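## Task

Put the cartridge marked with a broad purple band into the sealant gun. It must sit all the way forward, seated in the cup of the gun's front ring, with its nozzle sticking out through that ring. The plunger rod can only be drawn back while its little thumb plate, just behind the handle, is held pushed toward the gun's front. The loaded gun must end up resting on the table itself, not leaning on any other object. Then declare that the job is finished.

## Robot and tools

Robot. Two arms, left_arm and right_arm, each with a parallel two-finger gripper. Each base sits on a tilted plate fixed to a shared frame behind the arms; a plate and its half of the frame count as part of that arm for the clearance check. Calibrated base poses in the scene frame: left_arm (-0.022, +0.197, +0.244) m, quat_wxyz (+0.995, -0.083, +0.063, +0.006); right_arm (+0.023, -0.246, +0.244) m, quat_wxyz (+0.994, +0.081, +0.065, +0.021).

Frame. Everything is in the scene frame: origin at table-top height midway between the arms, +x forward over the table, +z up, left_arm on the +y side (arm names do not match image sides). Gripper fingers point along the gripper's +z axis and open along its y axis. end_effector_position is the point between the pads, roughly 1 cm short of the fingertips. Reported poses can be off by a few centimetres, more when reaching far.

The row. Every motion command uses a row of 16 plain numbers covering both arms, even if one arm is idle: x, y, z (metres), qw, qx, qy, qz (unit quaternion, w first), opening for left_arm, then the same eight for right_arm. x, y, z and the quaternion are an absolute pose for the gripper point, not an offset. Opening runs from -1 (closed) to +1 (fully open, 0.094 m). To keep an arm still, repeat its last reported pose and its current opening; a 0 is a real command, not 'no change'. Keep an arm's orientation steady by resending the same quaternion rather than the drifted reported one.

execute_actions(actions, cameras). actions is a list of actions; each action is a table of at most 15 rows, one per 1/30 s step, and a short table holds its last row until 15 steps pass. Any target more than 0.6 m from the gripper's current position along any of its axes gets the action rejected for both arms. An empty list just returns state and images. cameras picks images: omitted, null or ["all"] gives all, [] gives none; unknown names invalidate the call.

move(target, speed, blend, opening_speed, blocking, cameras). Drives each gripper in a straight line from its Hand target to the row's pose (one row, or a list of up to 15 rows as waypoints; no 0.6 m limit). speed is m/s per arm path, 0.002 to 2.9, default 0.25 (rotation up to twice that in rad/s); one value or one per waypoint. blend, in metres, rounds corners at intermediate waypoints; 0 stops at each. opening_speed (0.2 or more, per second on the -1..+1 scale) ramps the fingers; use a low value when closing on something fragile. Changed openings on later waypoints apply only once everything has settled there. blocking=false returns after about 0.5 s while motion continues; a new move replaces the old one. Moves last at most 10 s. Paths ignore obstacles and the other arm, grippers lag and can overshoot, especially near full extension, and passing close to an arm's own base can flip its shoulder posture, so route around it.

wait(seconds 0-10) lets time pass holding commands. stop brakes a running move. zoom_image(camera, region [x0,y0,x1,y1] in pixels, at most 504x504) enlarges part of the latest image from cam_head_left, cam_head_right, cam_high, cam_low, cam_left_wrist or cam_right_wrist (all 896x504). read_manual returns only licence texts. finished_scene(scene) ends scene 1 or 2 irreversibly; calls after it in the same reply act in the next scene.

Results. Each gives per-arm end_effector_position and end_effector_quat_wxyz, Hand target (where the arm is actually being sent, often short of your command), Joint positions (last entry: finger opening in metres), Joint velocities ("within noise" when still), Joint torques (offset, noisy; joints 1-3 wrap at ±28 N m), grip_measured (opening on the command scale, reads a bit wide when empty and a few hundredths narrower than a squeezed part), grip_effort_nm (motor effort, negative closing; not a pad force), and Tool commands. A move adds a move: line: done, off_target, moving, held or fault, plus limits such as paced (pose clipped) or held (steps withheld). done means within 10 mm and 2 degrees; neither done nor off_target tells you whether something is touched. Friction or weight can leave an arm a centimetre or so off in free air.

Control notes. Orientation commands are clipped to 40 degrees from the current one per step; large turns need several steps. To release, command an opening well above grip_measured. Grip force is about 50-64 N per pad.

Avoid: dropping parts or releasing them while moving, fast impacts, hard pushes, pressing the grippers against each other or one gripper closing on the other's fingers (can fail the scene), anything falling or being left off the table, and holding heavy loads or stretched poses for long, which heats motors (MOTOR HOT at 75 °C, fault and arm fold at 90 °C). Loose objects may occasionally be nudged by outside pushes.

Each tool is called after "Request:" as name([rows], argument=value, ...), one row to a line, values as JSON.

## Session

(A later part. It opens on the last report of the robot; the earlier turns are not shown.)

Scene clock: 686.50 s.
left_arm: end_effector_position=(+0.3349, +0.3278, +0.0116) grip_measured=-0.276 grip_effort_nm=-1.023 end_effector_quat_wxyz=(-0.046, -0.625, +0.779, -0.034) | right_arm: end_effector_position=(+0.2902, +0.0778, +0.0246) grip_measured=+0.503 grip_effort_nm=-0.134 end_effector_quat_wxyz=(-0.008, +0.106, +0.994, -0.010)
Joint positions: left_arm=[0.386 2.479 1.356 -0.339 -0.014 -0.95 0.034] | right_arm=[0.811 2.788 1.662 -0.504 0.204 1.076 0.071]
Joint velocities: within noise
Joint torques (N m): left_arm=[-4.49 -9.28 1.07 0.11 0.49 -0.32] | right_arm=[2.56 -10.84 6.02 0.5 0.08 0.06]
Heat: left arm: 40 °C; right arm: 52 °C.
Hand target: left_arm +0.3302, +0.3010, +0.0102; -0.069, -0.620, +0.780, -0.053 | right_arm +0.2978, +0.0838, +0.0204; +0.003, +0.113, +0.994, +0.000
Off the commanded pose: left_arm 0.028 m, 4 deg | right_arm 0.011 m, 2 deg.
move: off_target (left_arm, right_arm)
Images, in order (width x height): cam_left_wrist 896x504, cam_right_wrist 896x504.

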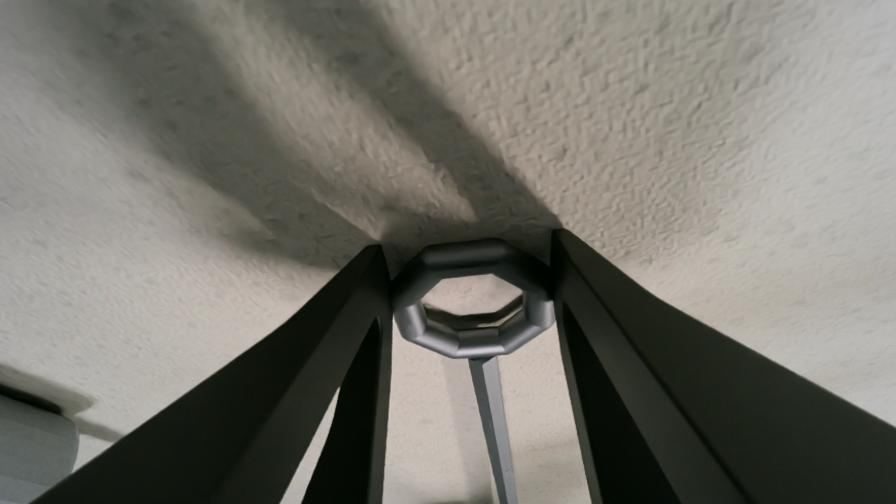

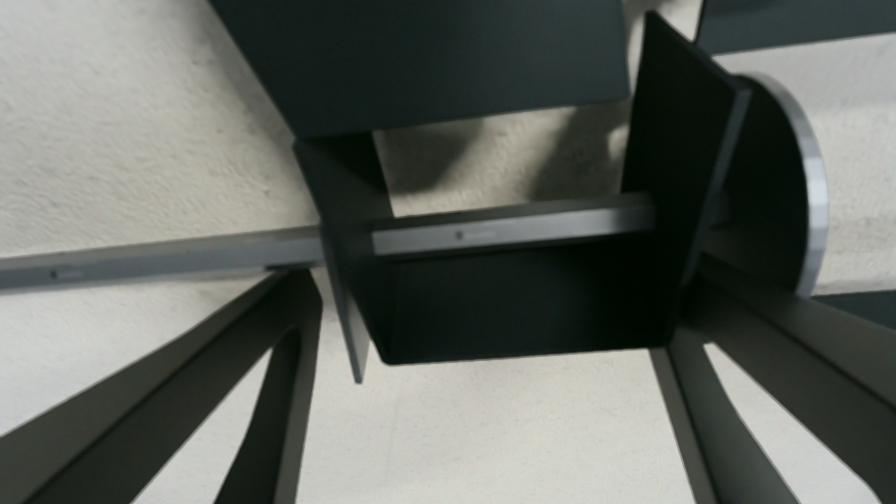

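Request:
move([
  [0.3280,0.2900,0.0180,0.0686,0.6206,-0.7803,0.0544,-0.38,0.2990,0.0930,0.0220,0.003,0.1132,0.9936,0.0,0.50],
], speed=0.04, opening_speed=0.6, cameras=["cam_left_wrist","cam_right_wrist"])

Scene clock: 689.77 s.
left_arm: end_effector_position=(+0.3338, +0.3222, +0.0122) grip_measured=-0.276 grip_effort_nm=-1.023 end_effector_quat_wxyz=(-0.035, -0.626, +0.779, -0.028) | right_arm: end_effector_position=(+0.2891, +0.0729, +0.0228) grip_measured=+0.503 grip_effort_nm=-0.129 end_effector_quat_wxyz=(-0.012, +0.104, +0.994, -0.029)
Joint positions: left_arm=[0.366 2.464 1.314 -0.293 -0.034 -0.972 0.034] | right_arm=[0.811 2.807 1.694 -0.554 0.219 1.078 0.071]
Joint velocities: within noise
Joint torques (N m): left_arm=[-4.96 -10.48 0.85 -0.19 0.57 -0.31] | right_arm=[3.64 -11.26 7.2 0.57 -0.08 0.14]
Heat: left arm: 40 °C; right arm: 51 °C.
Hand target: left_arm +0.3273, +0.2915, +0.0176; -0.069, -0.620, +0.779, -0.053 | right_arm +0.2985, +0.0924, +0.0232; +0.003, +0.113, +0.994, +0.000
Off the commanded pose: left_arm 0.033 m, 5 deg | right_arm 0.022 m, 4 deg.
move: off_target (left_arm, right_arm)
Images, in order (width x height): cam_left_wrist 896x504, cam_right_wrist 896x504.

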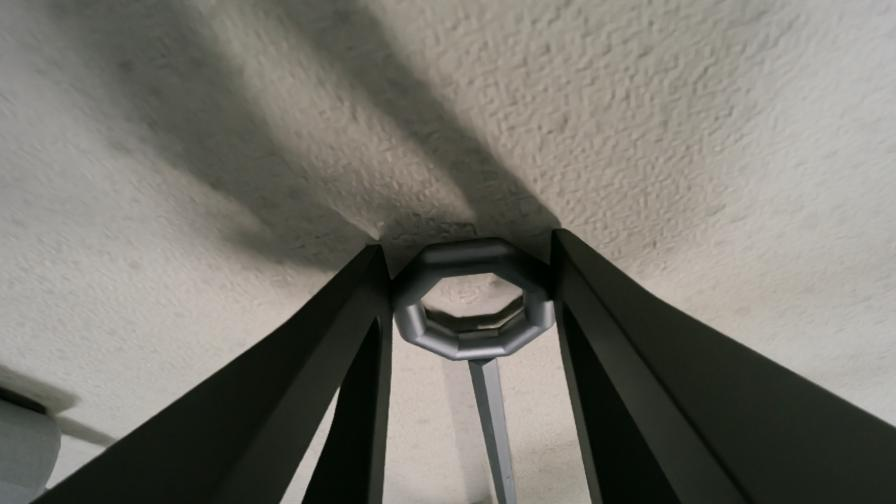

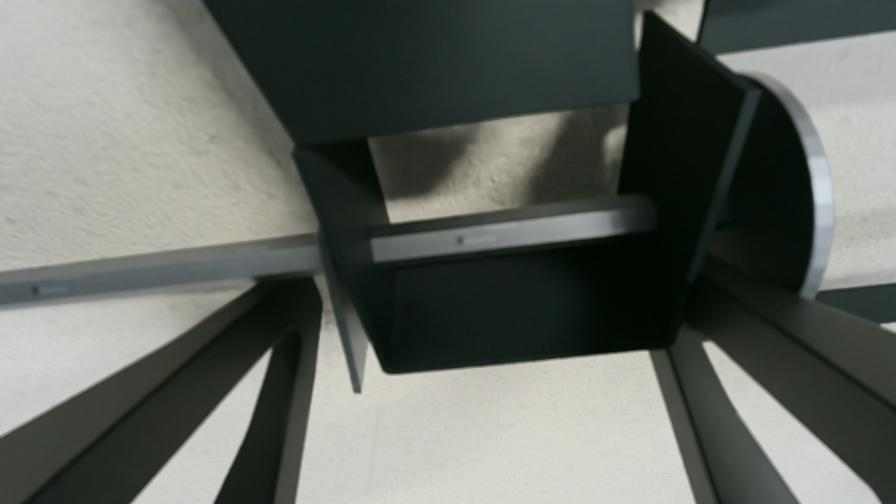

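Request:
move([
  [0.3340,0.3150,0.0120,0.0686,0.6206,-0.7803,0.0544,-0.38,0.2960,0.0760,0.0220,0.003,0.1132,0.9936,0.0,0.53],
  [0.3340,0.3170,0.0120,0.0686,0.6206,-0.7803,0.0544,-0.38,0.2960,0.0755,0.0350,0.003,0.1132,0.9936,0.0,0.52],
  [0.3340,0.3170,0.0120,0.0686,0.6206,-0.7803,0.0544,-0.38,0.2970,0.0755,0.0550,0.003,0.1132,0.9936,0.0,0.52],
], speed=0.04, opening_speed=0.6, cameras=["cam_left_wrist","cam_right_wrist"])

Scene clock: 701.93 s.
left_arm: end_effector_position=(+0.3352, +0.3213, +0.0174) grip_measured=-0.276 grip_effort_nm=-1.033 end_effector_quat_wxyz=(-0.055, -0.621, +0.780, -0.044) | right_arm: end_effector_position=(+0.2900, +0.0693, +0.0380) grip_measured=+0.523 grip_effort_nm=-0.125 end_effector_quat_wxyz=(-0.003, +0.106, +0.994, -0.013)
Joint positions: left_arm=[0.38 2.464 1.352 -0.36 0.01 -0.948 0.034] | right_arm=[0.81 2.729 1.6 -0.499 0.216 1.074 0.072]
Joint velocities: within noise
Joint torques (N m): left_arm=[-0.98 -7.91 5.16 -0.03 0.3 0.12] | right_arm=[2.97 -15.95 3.85 0.07 -0.02 0.13]
Heat: left arm: 43 °C; right arm: 51 °C.
Hand target: left_arm +0.3339, +0.3170, +0.0121; -0.068, -0.620, +0.780, -0.054 | right_arm +0.2969, +0.0754, +0.0545; +0.003, +0.113, +0.994, +0.000
Off the commanded pose: left_arm 0.007 m, 2 deg | right_arm 0.019 m, 2 deg.
move: off_target (right_arm); target 2's new opening was sent with right_arm's hand 0.018 m and 3 deg from that target
Images, in order (width x height): cam_left_wrist 896x504, cam_right_wrist 896x504.

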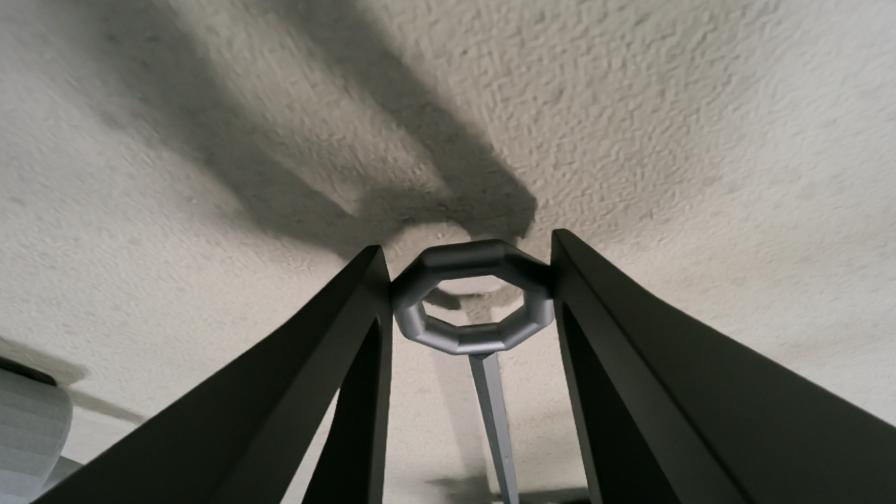

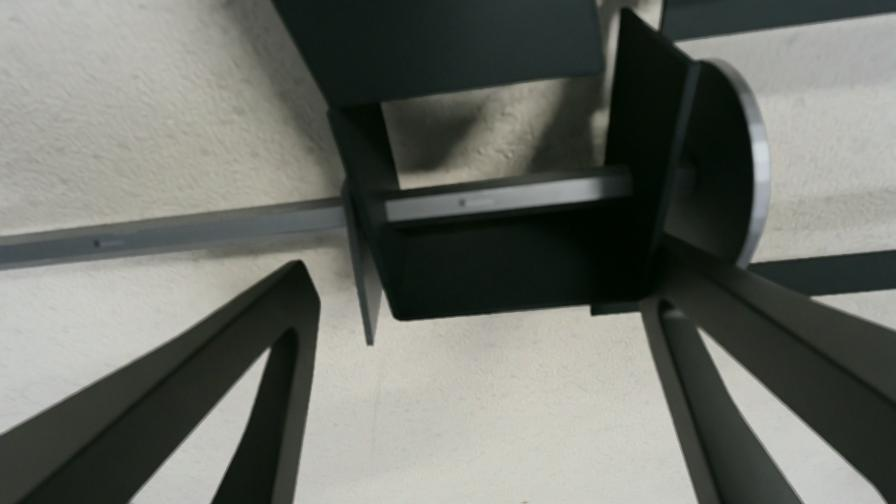

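Request:
move([
  [0.3340,0.3170,0.0120,0.0686,0.6206,-0.7803,0.0544,-0.38,0.2980,0.0755,0.0750,0.003,0.1132,0.9936,0.0,0.52],
  [0.3340,0.3170,0.0120,0.0686,0.6206,-0.7803,0.0544,-0.38,0.2990,0.0755,0.1000,0.003,0.1132,0.9936,0.0,0.52],
], speed=0.04, cameras=["cam_left_wrist","cam_right_wrist"])

Scene clock: 707.20 s.
left_arm: end_effector_position=(+0.3352, +0.3213, +0.0174) grip_measured=-0.276 grip_effort_nm=-1.028 end_effector_quat_wxyz=(-0.055, -0.621, +0.780, -0.044) | right_arm: end_effector_position=(+0.3002, +0.0676, +0.0825) grip_measured=+0.523 grip_effort_nm=-0.120 end_effector_quat_wxyz=(-0.002, +0.116, +0.993, -0.010)
Joint positions: left_arm=[0.38 2.464 1.352 -0.36 0.01 -0.948 0.034] | right_arm=[0.81 2.611 1.586 -0.597 0.213 1.093 0.072]
Joint velocities: within noise
Joint torques (N m): left_arm=[-1.06 -7.88 5.15 -0.03 0.27 0.1] | right_arm=[4.72 -15.64 4.16 0.05 -0.01 0.1]
Heat: left arm: 42 °C; right arm: 53 °C.
Hand target: left_arm +0.3338, +0.3169, +0.0121; -0.068, -0.620, +0.780, -0.054 | right_arm +0.2990, +0.0754, +0.0994; +0.003, +0.113, +0.994, +0.000
Off the commanded pose: left_arm 0.007 m, 2 deg | right_arm 0.019 m, 1 deg.
move: off_target (right_arm)
Images, in order (width x height): cam_left_wrist 896x504, cam_right_wrist 896x504.

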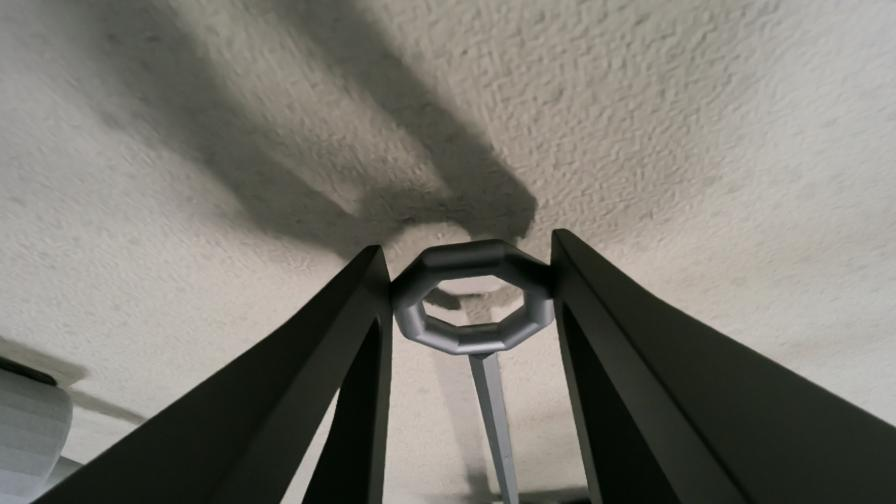

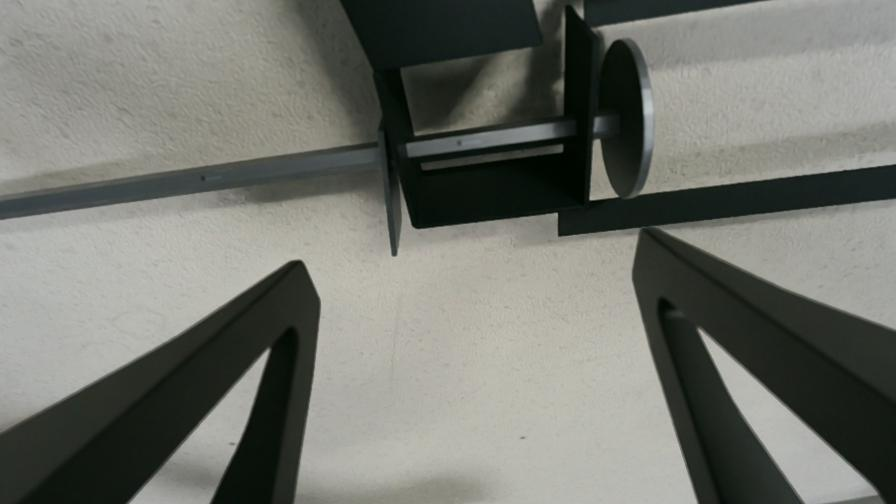

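Request:
move([
  [0.3340,0.3180,0.0060,0.0686,0.6206,-0.7803,0.0544,-0.38,0.3000,0.0000,0.1800,0.003,0.1132,0.9936,0.0,0.52],
  [0.3345,0.3190,0.0060,0.0686,0.6206,-0.7803,0.0544,0.1,0.3300,-0.1500,0.2300,0.003,0.1132,0.9936,0.0,0.52],
  [0.3345,0.3190,0.1000,0.0686,0.6206,-0.7803,0.0544,0.1,0.3600,-0.2500,0.2300,0.003,0.1132,0.9936,0.0,0.8],
], speed=0.15)

Scene clock: 714.77 s.
left_arm: end_effector_position=(+0.3282, +0.3212, +0.0844) grip_measured=+0.097 grip_effort_nm=0.134 end_effector_quat_wxyz=(-0.078, -0.620, +0.779, -0.049) | right_arm: end_effector_position=(+0.3502, -0.2495, +0.2168) grip_measured=+0.797 grip_effort_nm=0.173 end_effector_quat_wxyz=(-0.015, +0.111, +0.994, -0.008)
Joint positions: left_arm=[0.379 2.266 1.313 -0.561 0.031 -0.95 0.052] | right_arm=[0.038 1.798 1.093 -0.777 0.179 0.297 0.084]
Joint velocities: within noise
Joint torques (N m): left_arm=[-2.43 -12.59 3.38 -0.11 0.07 -0.07] | right_arm=[1.33 -10.58 7.41 0.03 -0.06 -0.04]
Heat: left arm: 42 °C; right arm: 53 °C.
Hand target: left_arm +0.3344, +0.3190, +0.0994; -0.069, -0.620, +0.780, -0.054 | right_arm +0.3598, -0.2500, +0.2299; +0.003, +0.113, +0.994, +0.000
Off the commanded pose: left_arm 0.017 m, 1 deg | right_arm 0.016 m, 2 deg.
move: off_target (left_arm, right_arm); target 3's new opening was sent with right_arm's hand 0.016 m and 2 deg from that target

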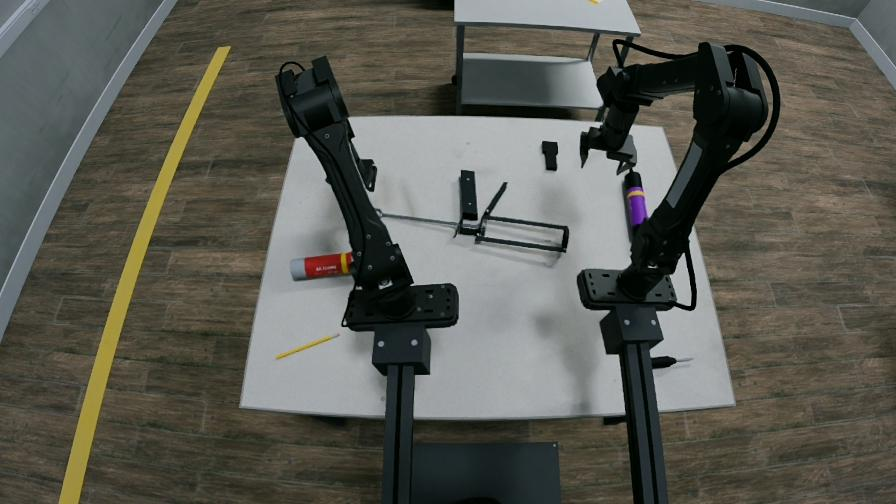

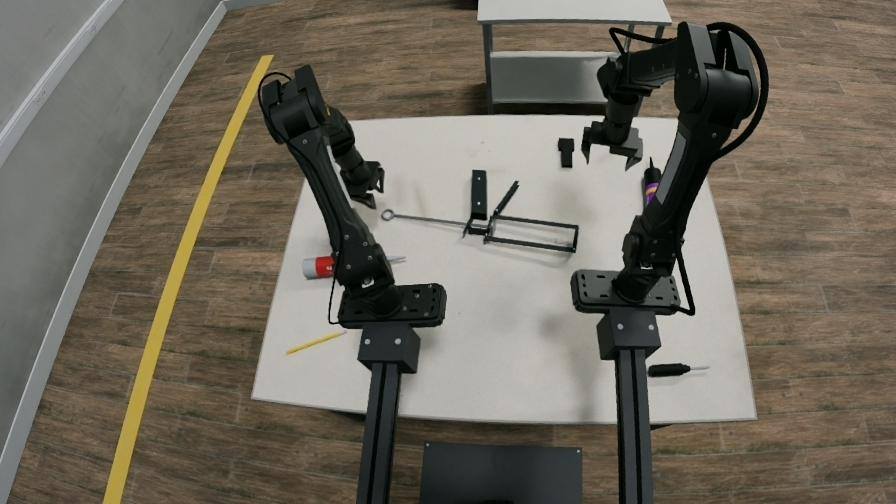

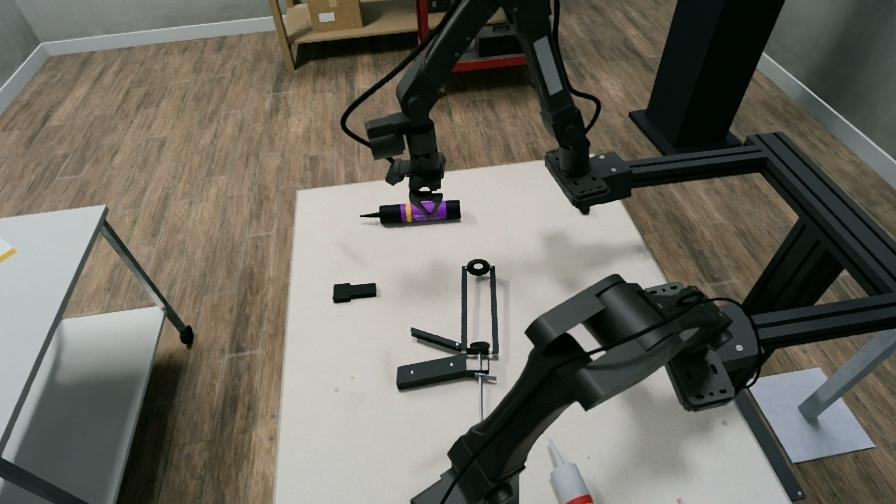

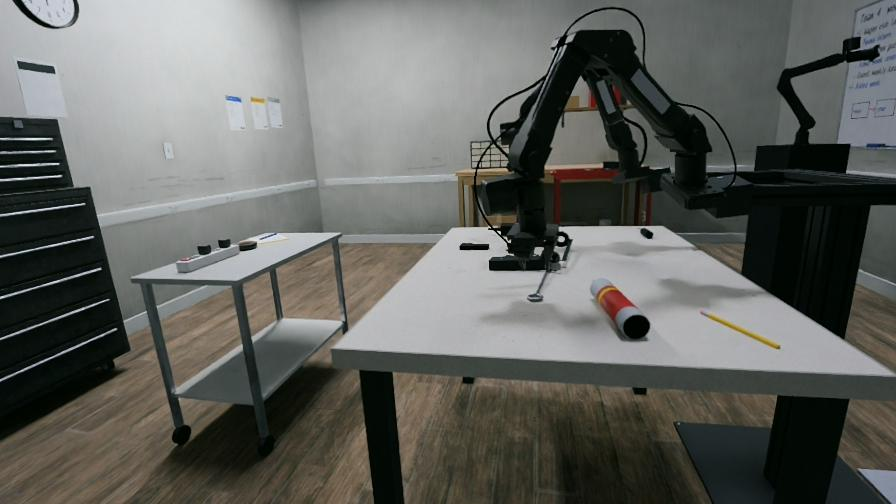

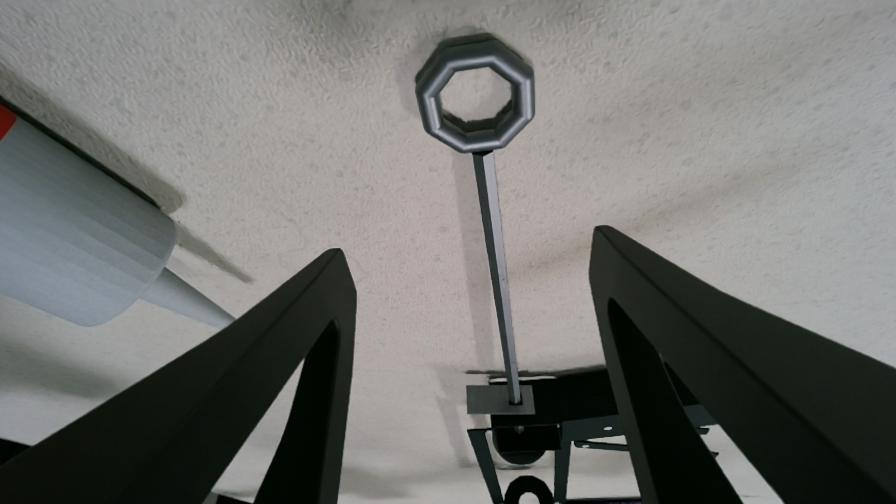

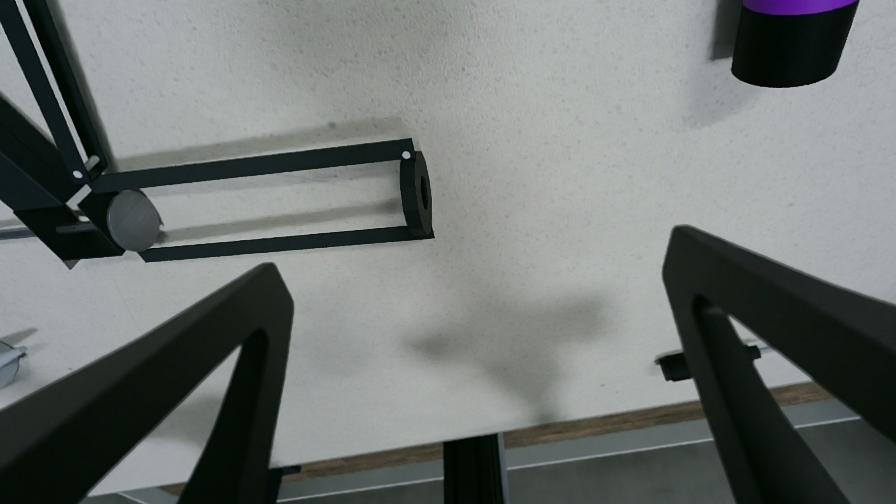

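Request:
move([
  [0.3200,0.3200,0.2000,0.0686,0.6206,-0.7803,0.0544,0.1,0.4700,-0.4000,0.2600,0.0,0.1045,0.9945,0.0,0.5],
], speed=0.2)

Scene clock: 724.17 s.
left_arm: end_effector_position=(+0.3125, +0.3211, +0.1821) grip_measured=+0.097 grip_effort_nm=0.139 end_effector_quat_wxyz=(-0.085, -0.620, +0.779, -0.047) | right_arm: end_effector_position=(+0.4661, -0.4018, +0.2594) grip_measured=+0.503 grip_effort_nm=-0.120 end_effector_quat_wxyz=(+0.000, +0.107, +0.994, -0.006)
Joint positions: left_arm=[0.367 1.981 1.287 -0.835 0.031 -0.962 0.052] | right_arm=[-0.32 2.148 1.918 -1.166 0.128 -0.073 0.071]
Joint velocities: within noise
Joint torques (N m): left_arm=[-2.35 -12.03 5.61 -0.12 0.1 -0.11] | right_arm=[1.62 -10.78 8.79 0.1 -0.09 -0.04]
Heat: left arm: 44 °C; right arm: 52 °C.
Hand target: left_arm +0.3197, +0.3200, +0.1994; -0.069, -0.620, +0.780, -0.054 | right_arm +0.4699, -0.4000, +0.2599; +0.000, +0.105, +0.995, +0.000
Off the commanded pose: left_arm 0.019 m, 2 deg | right_arm 0.004 m, 1 deg.
move: off_target (left_arm)

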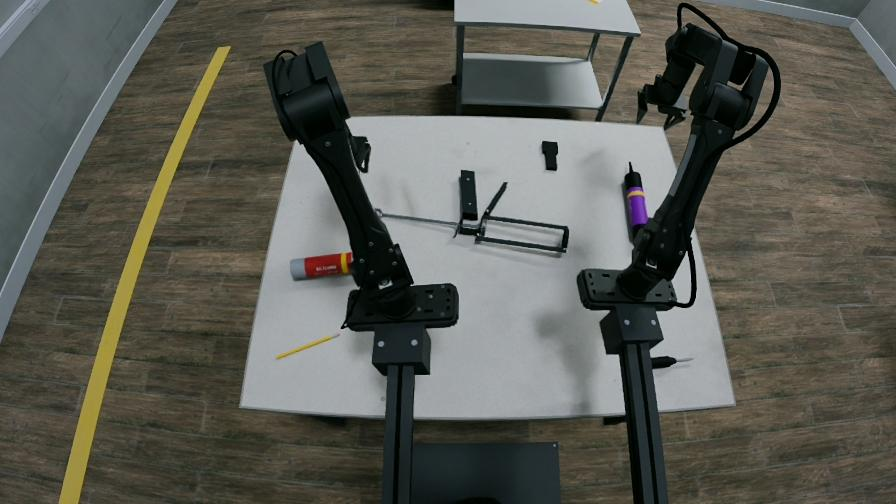

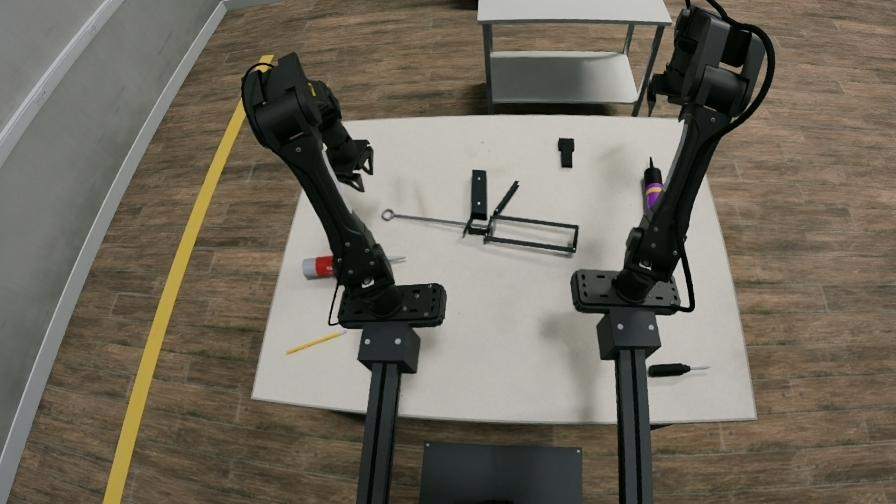

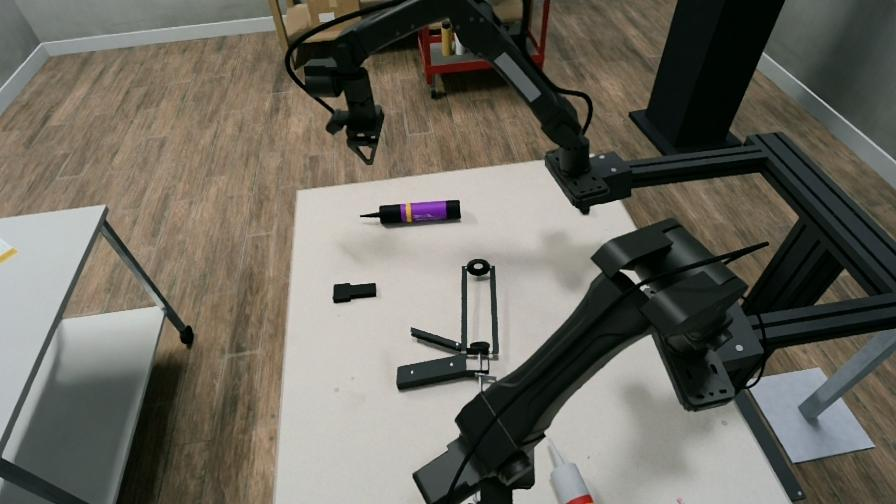

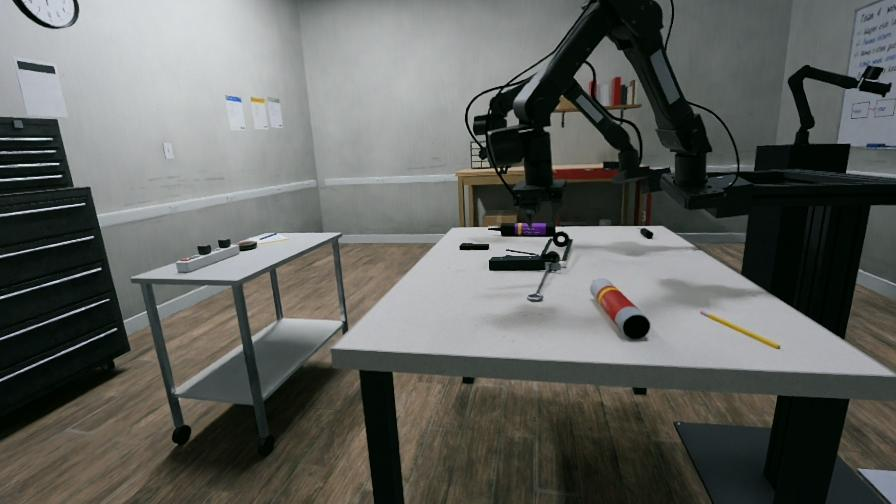

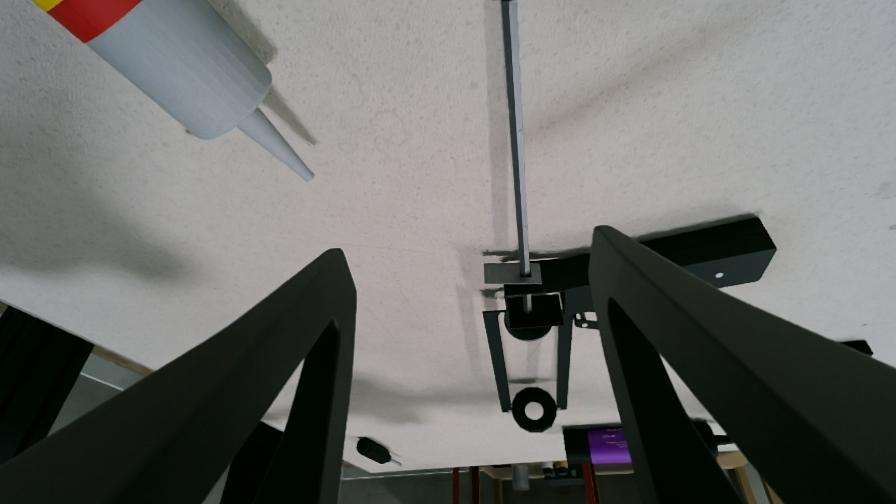

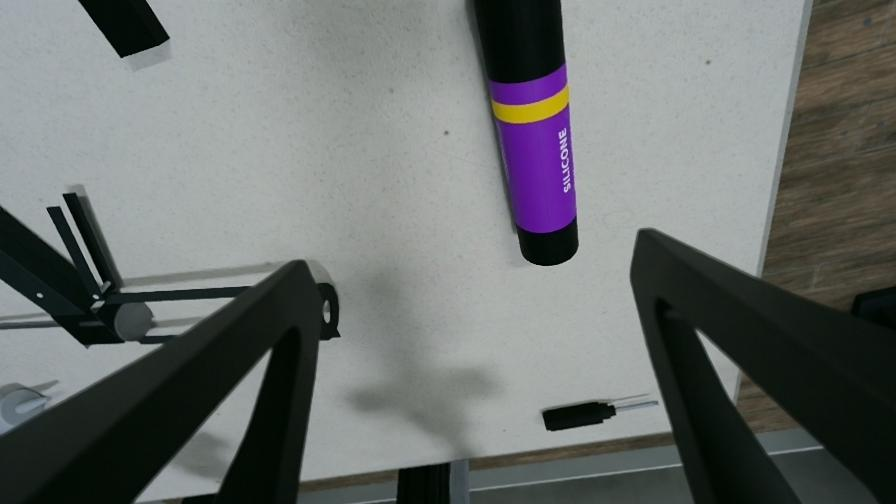

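Request:
move([
  [0.3200,0.3200,0.2000,0.0686,0.6206,-0.7803,0.0544,0.1,0.4400,-0.4200,0.2800,0.1726,0.1029,0.9794,-0.0182,0.5],
], speed=0.2, cameras=["cam_right_wrist"])

Scene clock: 738.63 s.
left_arm: end_effector_position=(+0.3123, +0.3210, +0.1821) grip_measured=+0.097 grip_effort_nm=0.134 end_effector_quat_wxyz=(-0.086, -0.620, +0.779, -0.047) | right_arm: end_effector_position=(+0.4343, -0.4161, +0.2665) grip_measured=+0.503 grip_effort_nm=-0.120 end_effector_quat_wxyz=(+0.146, +0.102, +0.984, -0.016)
Joint positions: left_arm=[0.367 1.981 1.287 -0.836 0.031 -0.962 0.052] | right_arm=[-0.401 1.775 1.327 -0.648 0.053 -0.185 0.071]
Joint velocities: within noise
Joint torques (N m): left_arm=[-2.29 -12.04 5.7 -0.11 0.1 -0.11] | right_arm=[0.42 -12.4 6 1.14 -0.13 -0.07]
Heat: left arm: 47 °C; right arm: 53 °C.
Hand target: left_arm +0.3197, +0.3200, +0.1994; -0.069, -0.620, +0.780, -0.054 | right_arm +0.4398, -0.4199, +0.2801; +0.172, +0.103, +0.980, -0.018
Off the commanded pose: left_arm 0.020 m, 2 deg | right_arm 0.015 m, 3 deg.
move: off_target (left_arm, right_arm)
Images, in order (width x height): cam_right_wrist 896x504.

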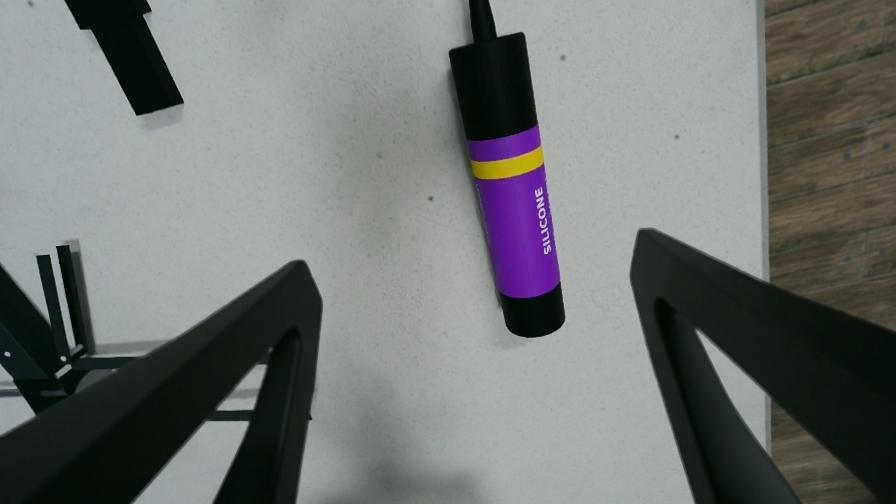

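Request:
move([
  [0.3200,0.3200,0.2000,0.0686,0.6206,-0.7803,0.0544,0.1,0.3300,-0.0900,0.2800,0.1726,0.1029,0.9794,-0.0182,0.8],
], speed=0.25, cameras=["cam_right_wrist"])

Scene clock: 755.13 s.
left_arm: end_effector_position=(+0.3122, +0.3210, +0.1821) grip_measured=+0.097 grip_effort_nm=0.134 end_effector_quat_wxyz=(-0.086, -0.620, +0.779, -0.047) | right_arm: end_effector_position=(+0.3239, -0.0910, +0.2754) grip_measured=+0.797 grip_effort_nm=0.164 end_effector_quat_wxyz=(+0.164, +0.098, +0.982, -0.012)
Joint positions: left_arm=[0.367 1.981 1.287 -0.837 0.031 -0.962 0.052] | right_arm=[0.691 1.688 0.999 -0.664 0.461 0.859 0.084]
Joint velocities: within noise
Joint torques (N m): left_arm=[-2.36 -12.1 5.57 -0.13 0.08 -0.09] | right_arm=[1.96 -5.65 8.55 0.52 0.34 0.05]
Heat: left arm: 49 °C; right arm: 51 °C.
Hand target: left_arm +0.3197, +0.3200, +0.1994; -0.069, -0.620, +0.780, -0.054 | right_arm +0.3299, -0.0900, +0.2801; +0.173, +0.103, +0.979, -0.018
Off the commanded pose: left_arm 0.020 m, 2 deg | right_arm 0.008 m, 1 deg.
move: off_target (left_arm)
Images, in order (width x height): cam_right_wrist 896x504.

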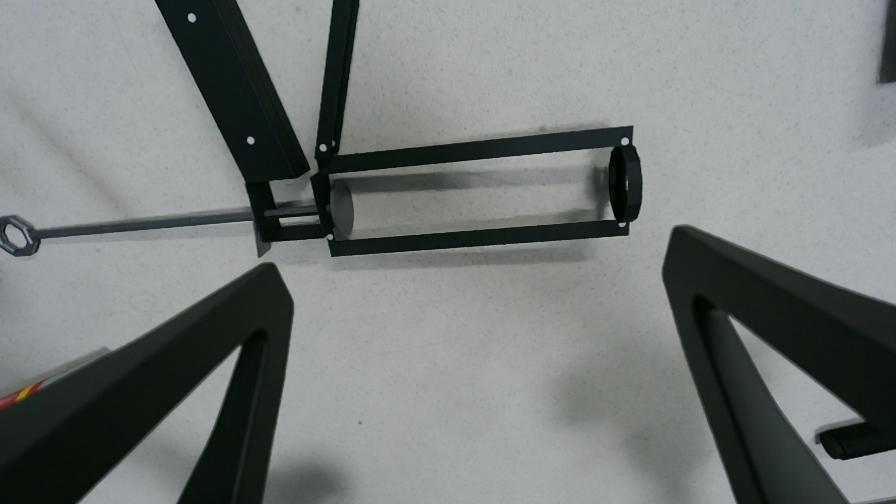

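Request:
move([
  [0.3700,0.1500,0.1800,0,0.0,1.0,0,0.5,0.37,-0.4300,0.2200,0,0.0515,0.9987,0,0.8],
  [0.3850,0.0650,0.1200,0,0.0,1.0,0,0.5,0.37,-0.4350,0.2200,0,0.0515,0.9987,0,0.8],
], speed=0.25)

Scene clock: 789.17 s.
left_arm: end_effector_position=(+0.3778, +0.0683, +0.1238) grip_measured=+0.497 grip_effort_nm=0.139 end_effector_quat_wxyz=(-0.008, +0.006, +1.000, -0.001) | right_arm: end_effector_position=(+0.3661, -0.4326, +0.2193) grip_measured=+0.797 grip_effort_nm=0.168 end_effector_quat_wxyz=(-0.002, +0.050, +0.999, -0.006)
Joint positions: left_arm=[-0.355 2.37 1.512 -0.665 -0.191 -0.329 0.07] | right_arm=[-0.496 1.879 1.335 -0.835 0.097 -0.362 0.084]
Joint velocities: within noise
Joint torques (N m): left_arm=[-2.77 -8.36 7.13 0.34 -0.1 -0.11] | right_arm=[0.18 -8.53 8.03 0.11 -0.11 -0.05]
Heat: left arm: 49 °C; right arm: 46 °C.
Hand target: left_arm +0.3849, +0.0651, +0.1201; +0.000, +0.000, +1.000, +0.000 | right_arm +0.3699, -0.4350, +0.2201; +0.000, +0.052, +0.999, +0.000
Off the commanded pose: left_arm 0.009 m, 1 deg | right_arm 0.005 m, 1 deg.
move: done

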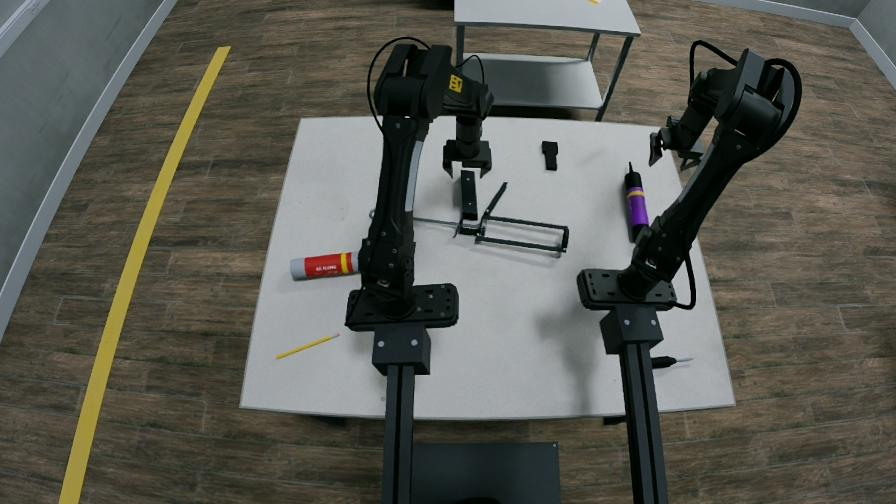

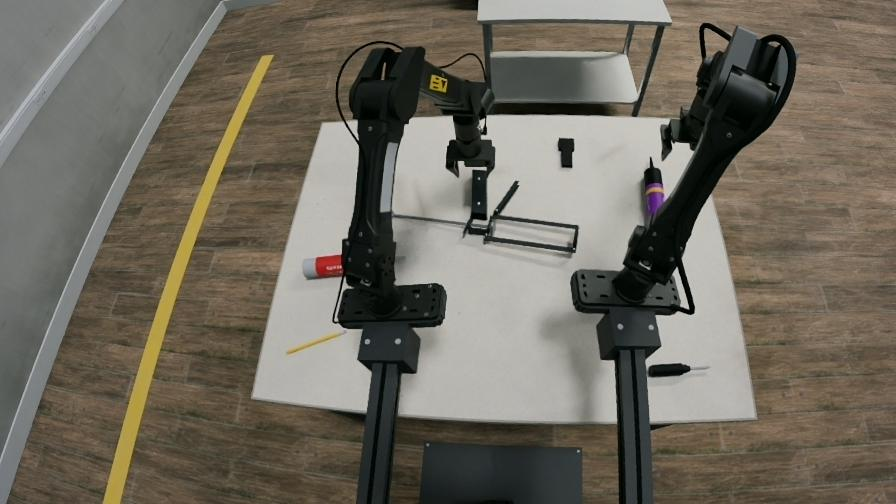

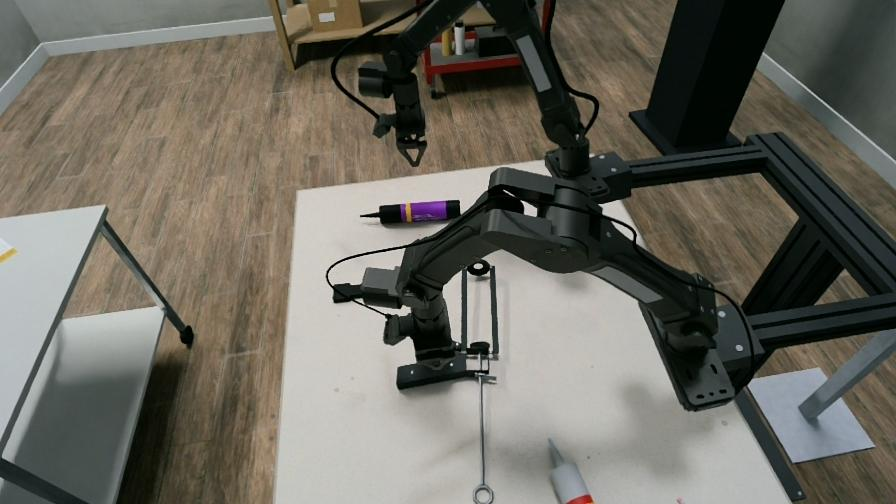

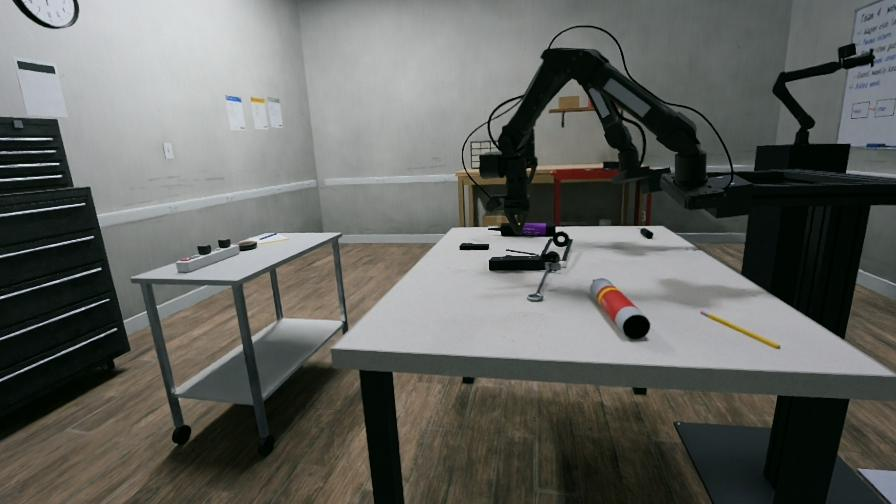

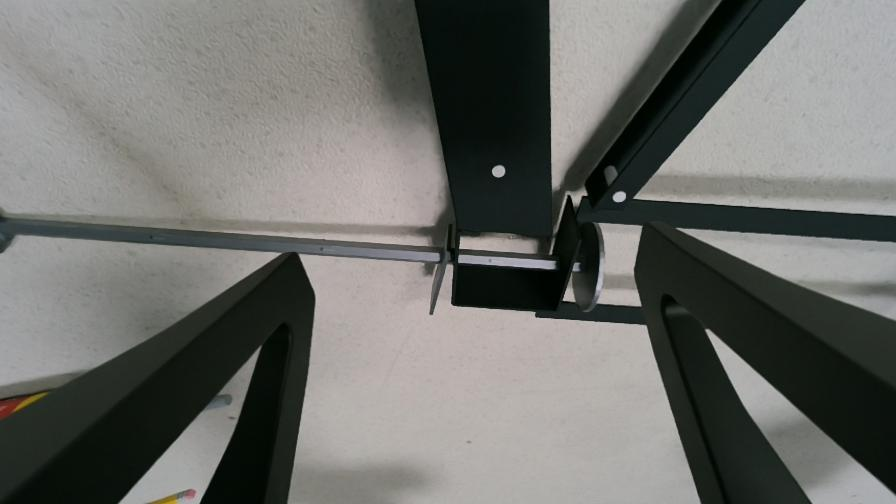

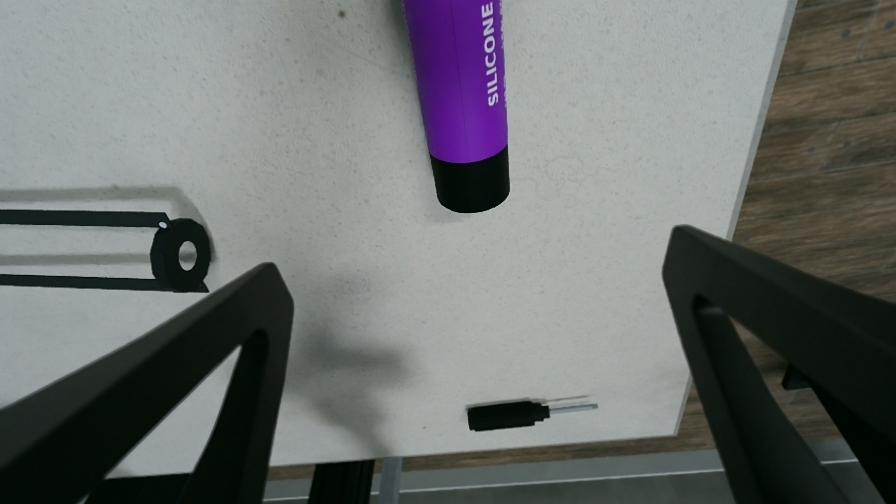

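Request:
move([
  [0.3920,0.0540,0.0500,0,0.0,1.0,0,0.5,0.37,-0.4350,0.2200,0,0.0515,0.9987,0,0.8],
  [0.3920,0.0540,0.0140,0,0.0,1.0,0,0.5,0.37,-0.4350,0.2200,0,0.0515,0.9987,0,0.8],
], speed=0.1, cameras=["cam_left_wrist","cam_low"])

Scene clock: 798.77 s.
left_arm: end_effector_position=(+0.3868, +0.0542, +0.0213) grip_measured=+0.497 grip_effort_nm=0.139 end_effector_quat_wxyz=(-0.007, -0.002, +1.000, -0.001) | right_arm: end_effector_position=(+0.3659, -0.4324, +0.2193) grip_measured=+0.797 grip_effort_nm=0.168 end_effector_quat_wxyz=(-0.003, +0.050, +0.999, -0.006)
Joint positions: left_arm=[-0.333 2.685 1.65 -0.481 -0.191 -0.322 0.07] | right_arm=[-0.496 1.879 1.335 -0.836 0.096 -0.362 0.084]
Joint velocities: within noise
Joint torques (N m): left_arm=[-2.35 -8.92 6.13 0.42 -0.08 0.18] | right_arm=[0.25 -8.59 7.99 0.12 -0.12 -0.05]
Heat: left arm: 46 °C; right arm: 47 °C.
Hand target: left_arm +0.3919, +0.0542, +0.0143; +0.000, +0.000, +1.000, +0.000 | right_arm +0.3699, -0.4350, +0.2201; +0.000, +0.052, +0.999, +0.000
Off the commanded pose: left_arm 0.009 m, 1 deg | right_arm 0.005 m, 1 deg.
move: done
Images, in order (width x height): cam_low 896x504, cam_left_wrist 896x504.

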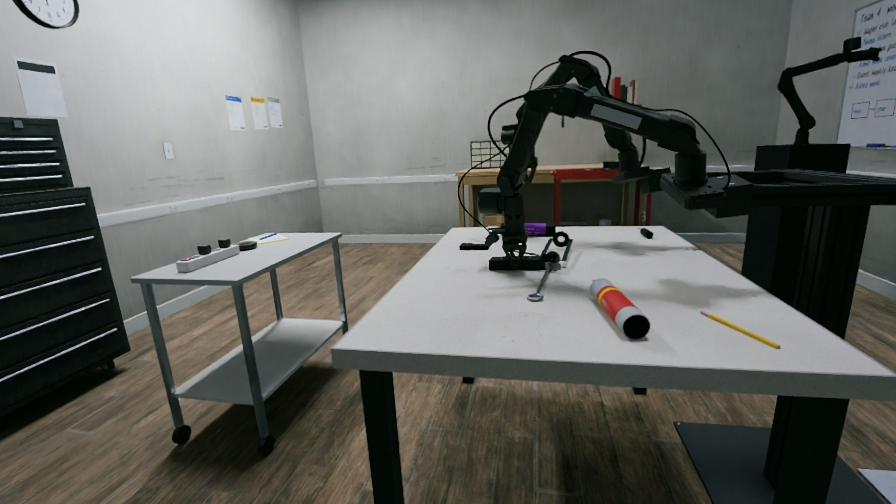

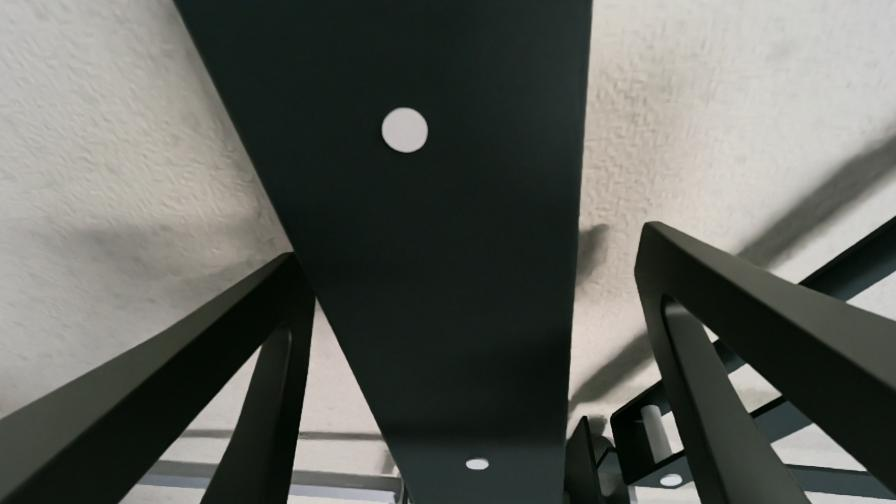

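Request:
move([
  [0.3920,0.0570,0.0140,0,0.0,1.0,0,0.5,0.37,-0.4350,0.2200,0,0.0515,0.9987,0,0.8],
  [0.3920,0.0570,0.0140,0,0.0,1.0,0,-0.2,0.37,-0.4350,0.2200,0,0.0515,0.9987,0,0.8],
], speed=0.1, opening_speed=0.7, cameras=["cam_left_wrist"])

Scene clock: 806.73 s.
left_arm: end_effector_position=(+0.3889, +0.0561, +0.0208) grip_measured=-0.160 grip_effort_nm=-1.023 end_effector_quat_wxyz=(-0.005, -0.003, +1.000, -0.002) | right_arm: end_effector_position=(+0.3658, -0.4323, +0.2193) grip_measured=+0.797 grip_effort_nm=0.173 end_effector_quat_wxyz=(-0.003, +0.050, +0.999, -0.005)
Joint positions: left_arm=[-0.327 2.685 1.65 -0.474 -0.19 -0.316 0.039] | right_arm=[-0.496 1.879 1.335 -0.836 0.096 -0.362 0.084]
Joint velocities: within noise
Joint torques (N m): left_arm=[-2.37 -9.16 5.42 0.41 -0.05 0.17] | right_arm=[0.2 -8.54 8.08 0.14 -0.11 -0.03]
Heat: left arm: 44 °C; right arm: 47 °C.
Hand target: left_arm +0.3920, +0.0571, +0.0142; +0.000, +0.000, +1.000, +0.000 | right_arm +0.3700, -0.4350, +0.2201; +0.000, +0.052, +0.999, +0.000
Off the commanded pose: left_arm 0.008 m, 1 deg | right_arm 0.005 m, 1 deg.
move: done
Images, in order (width x height): cam_left_wrist 896x504.

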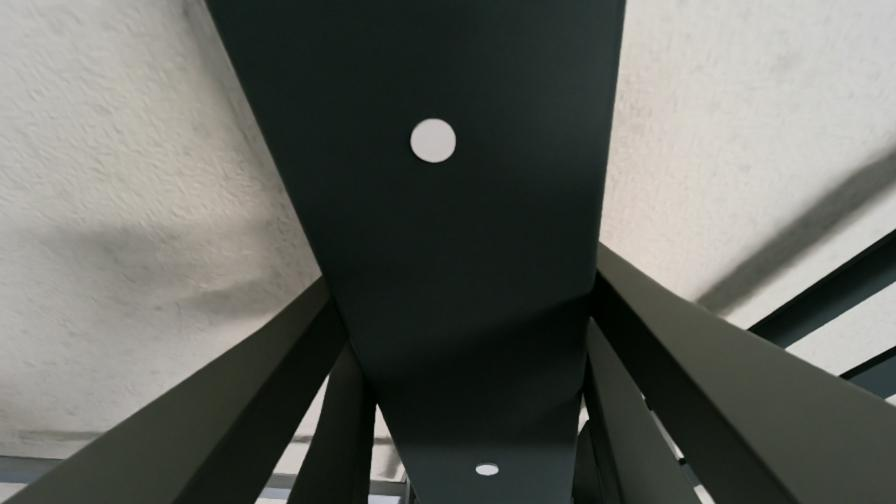

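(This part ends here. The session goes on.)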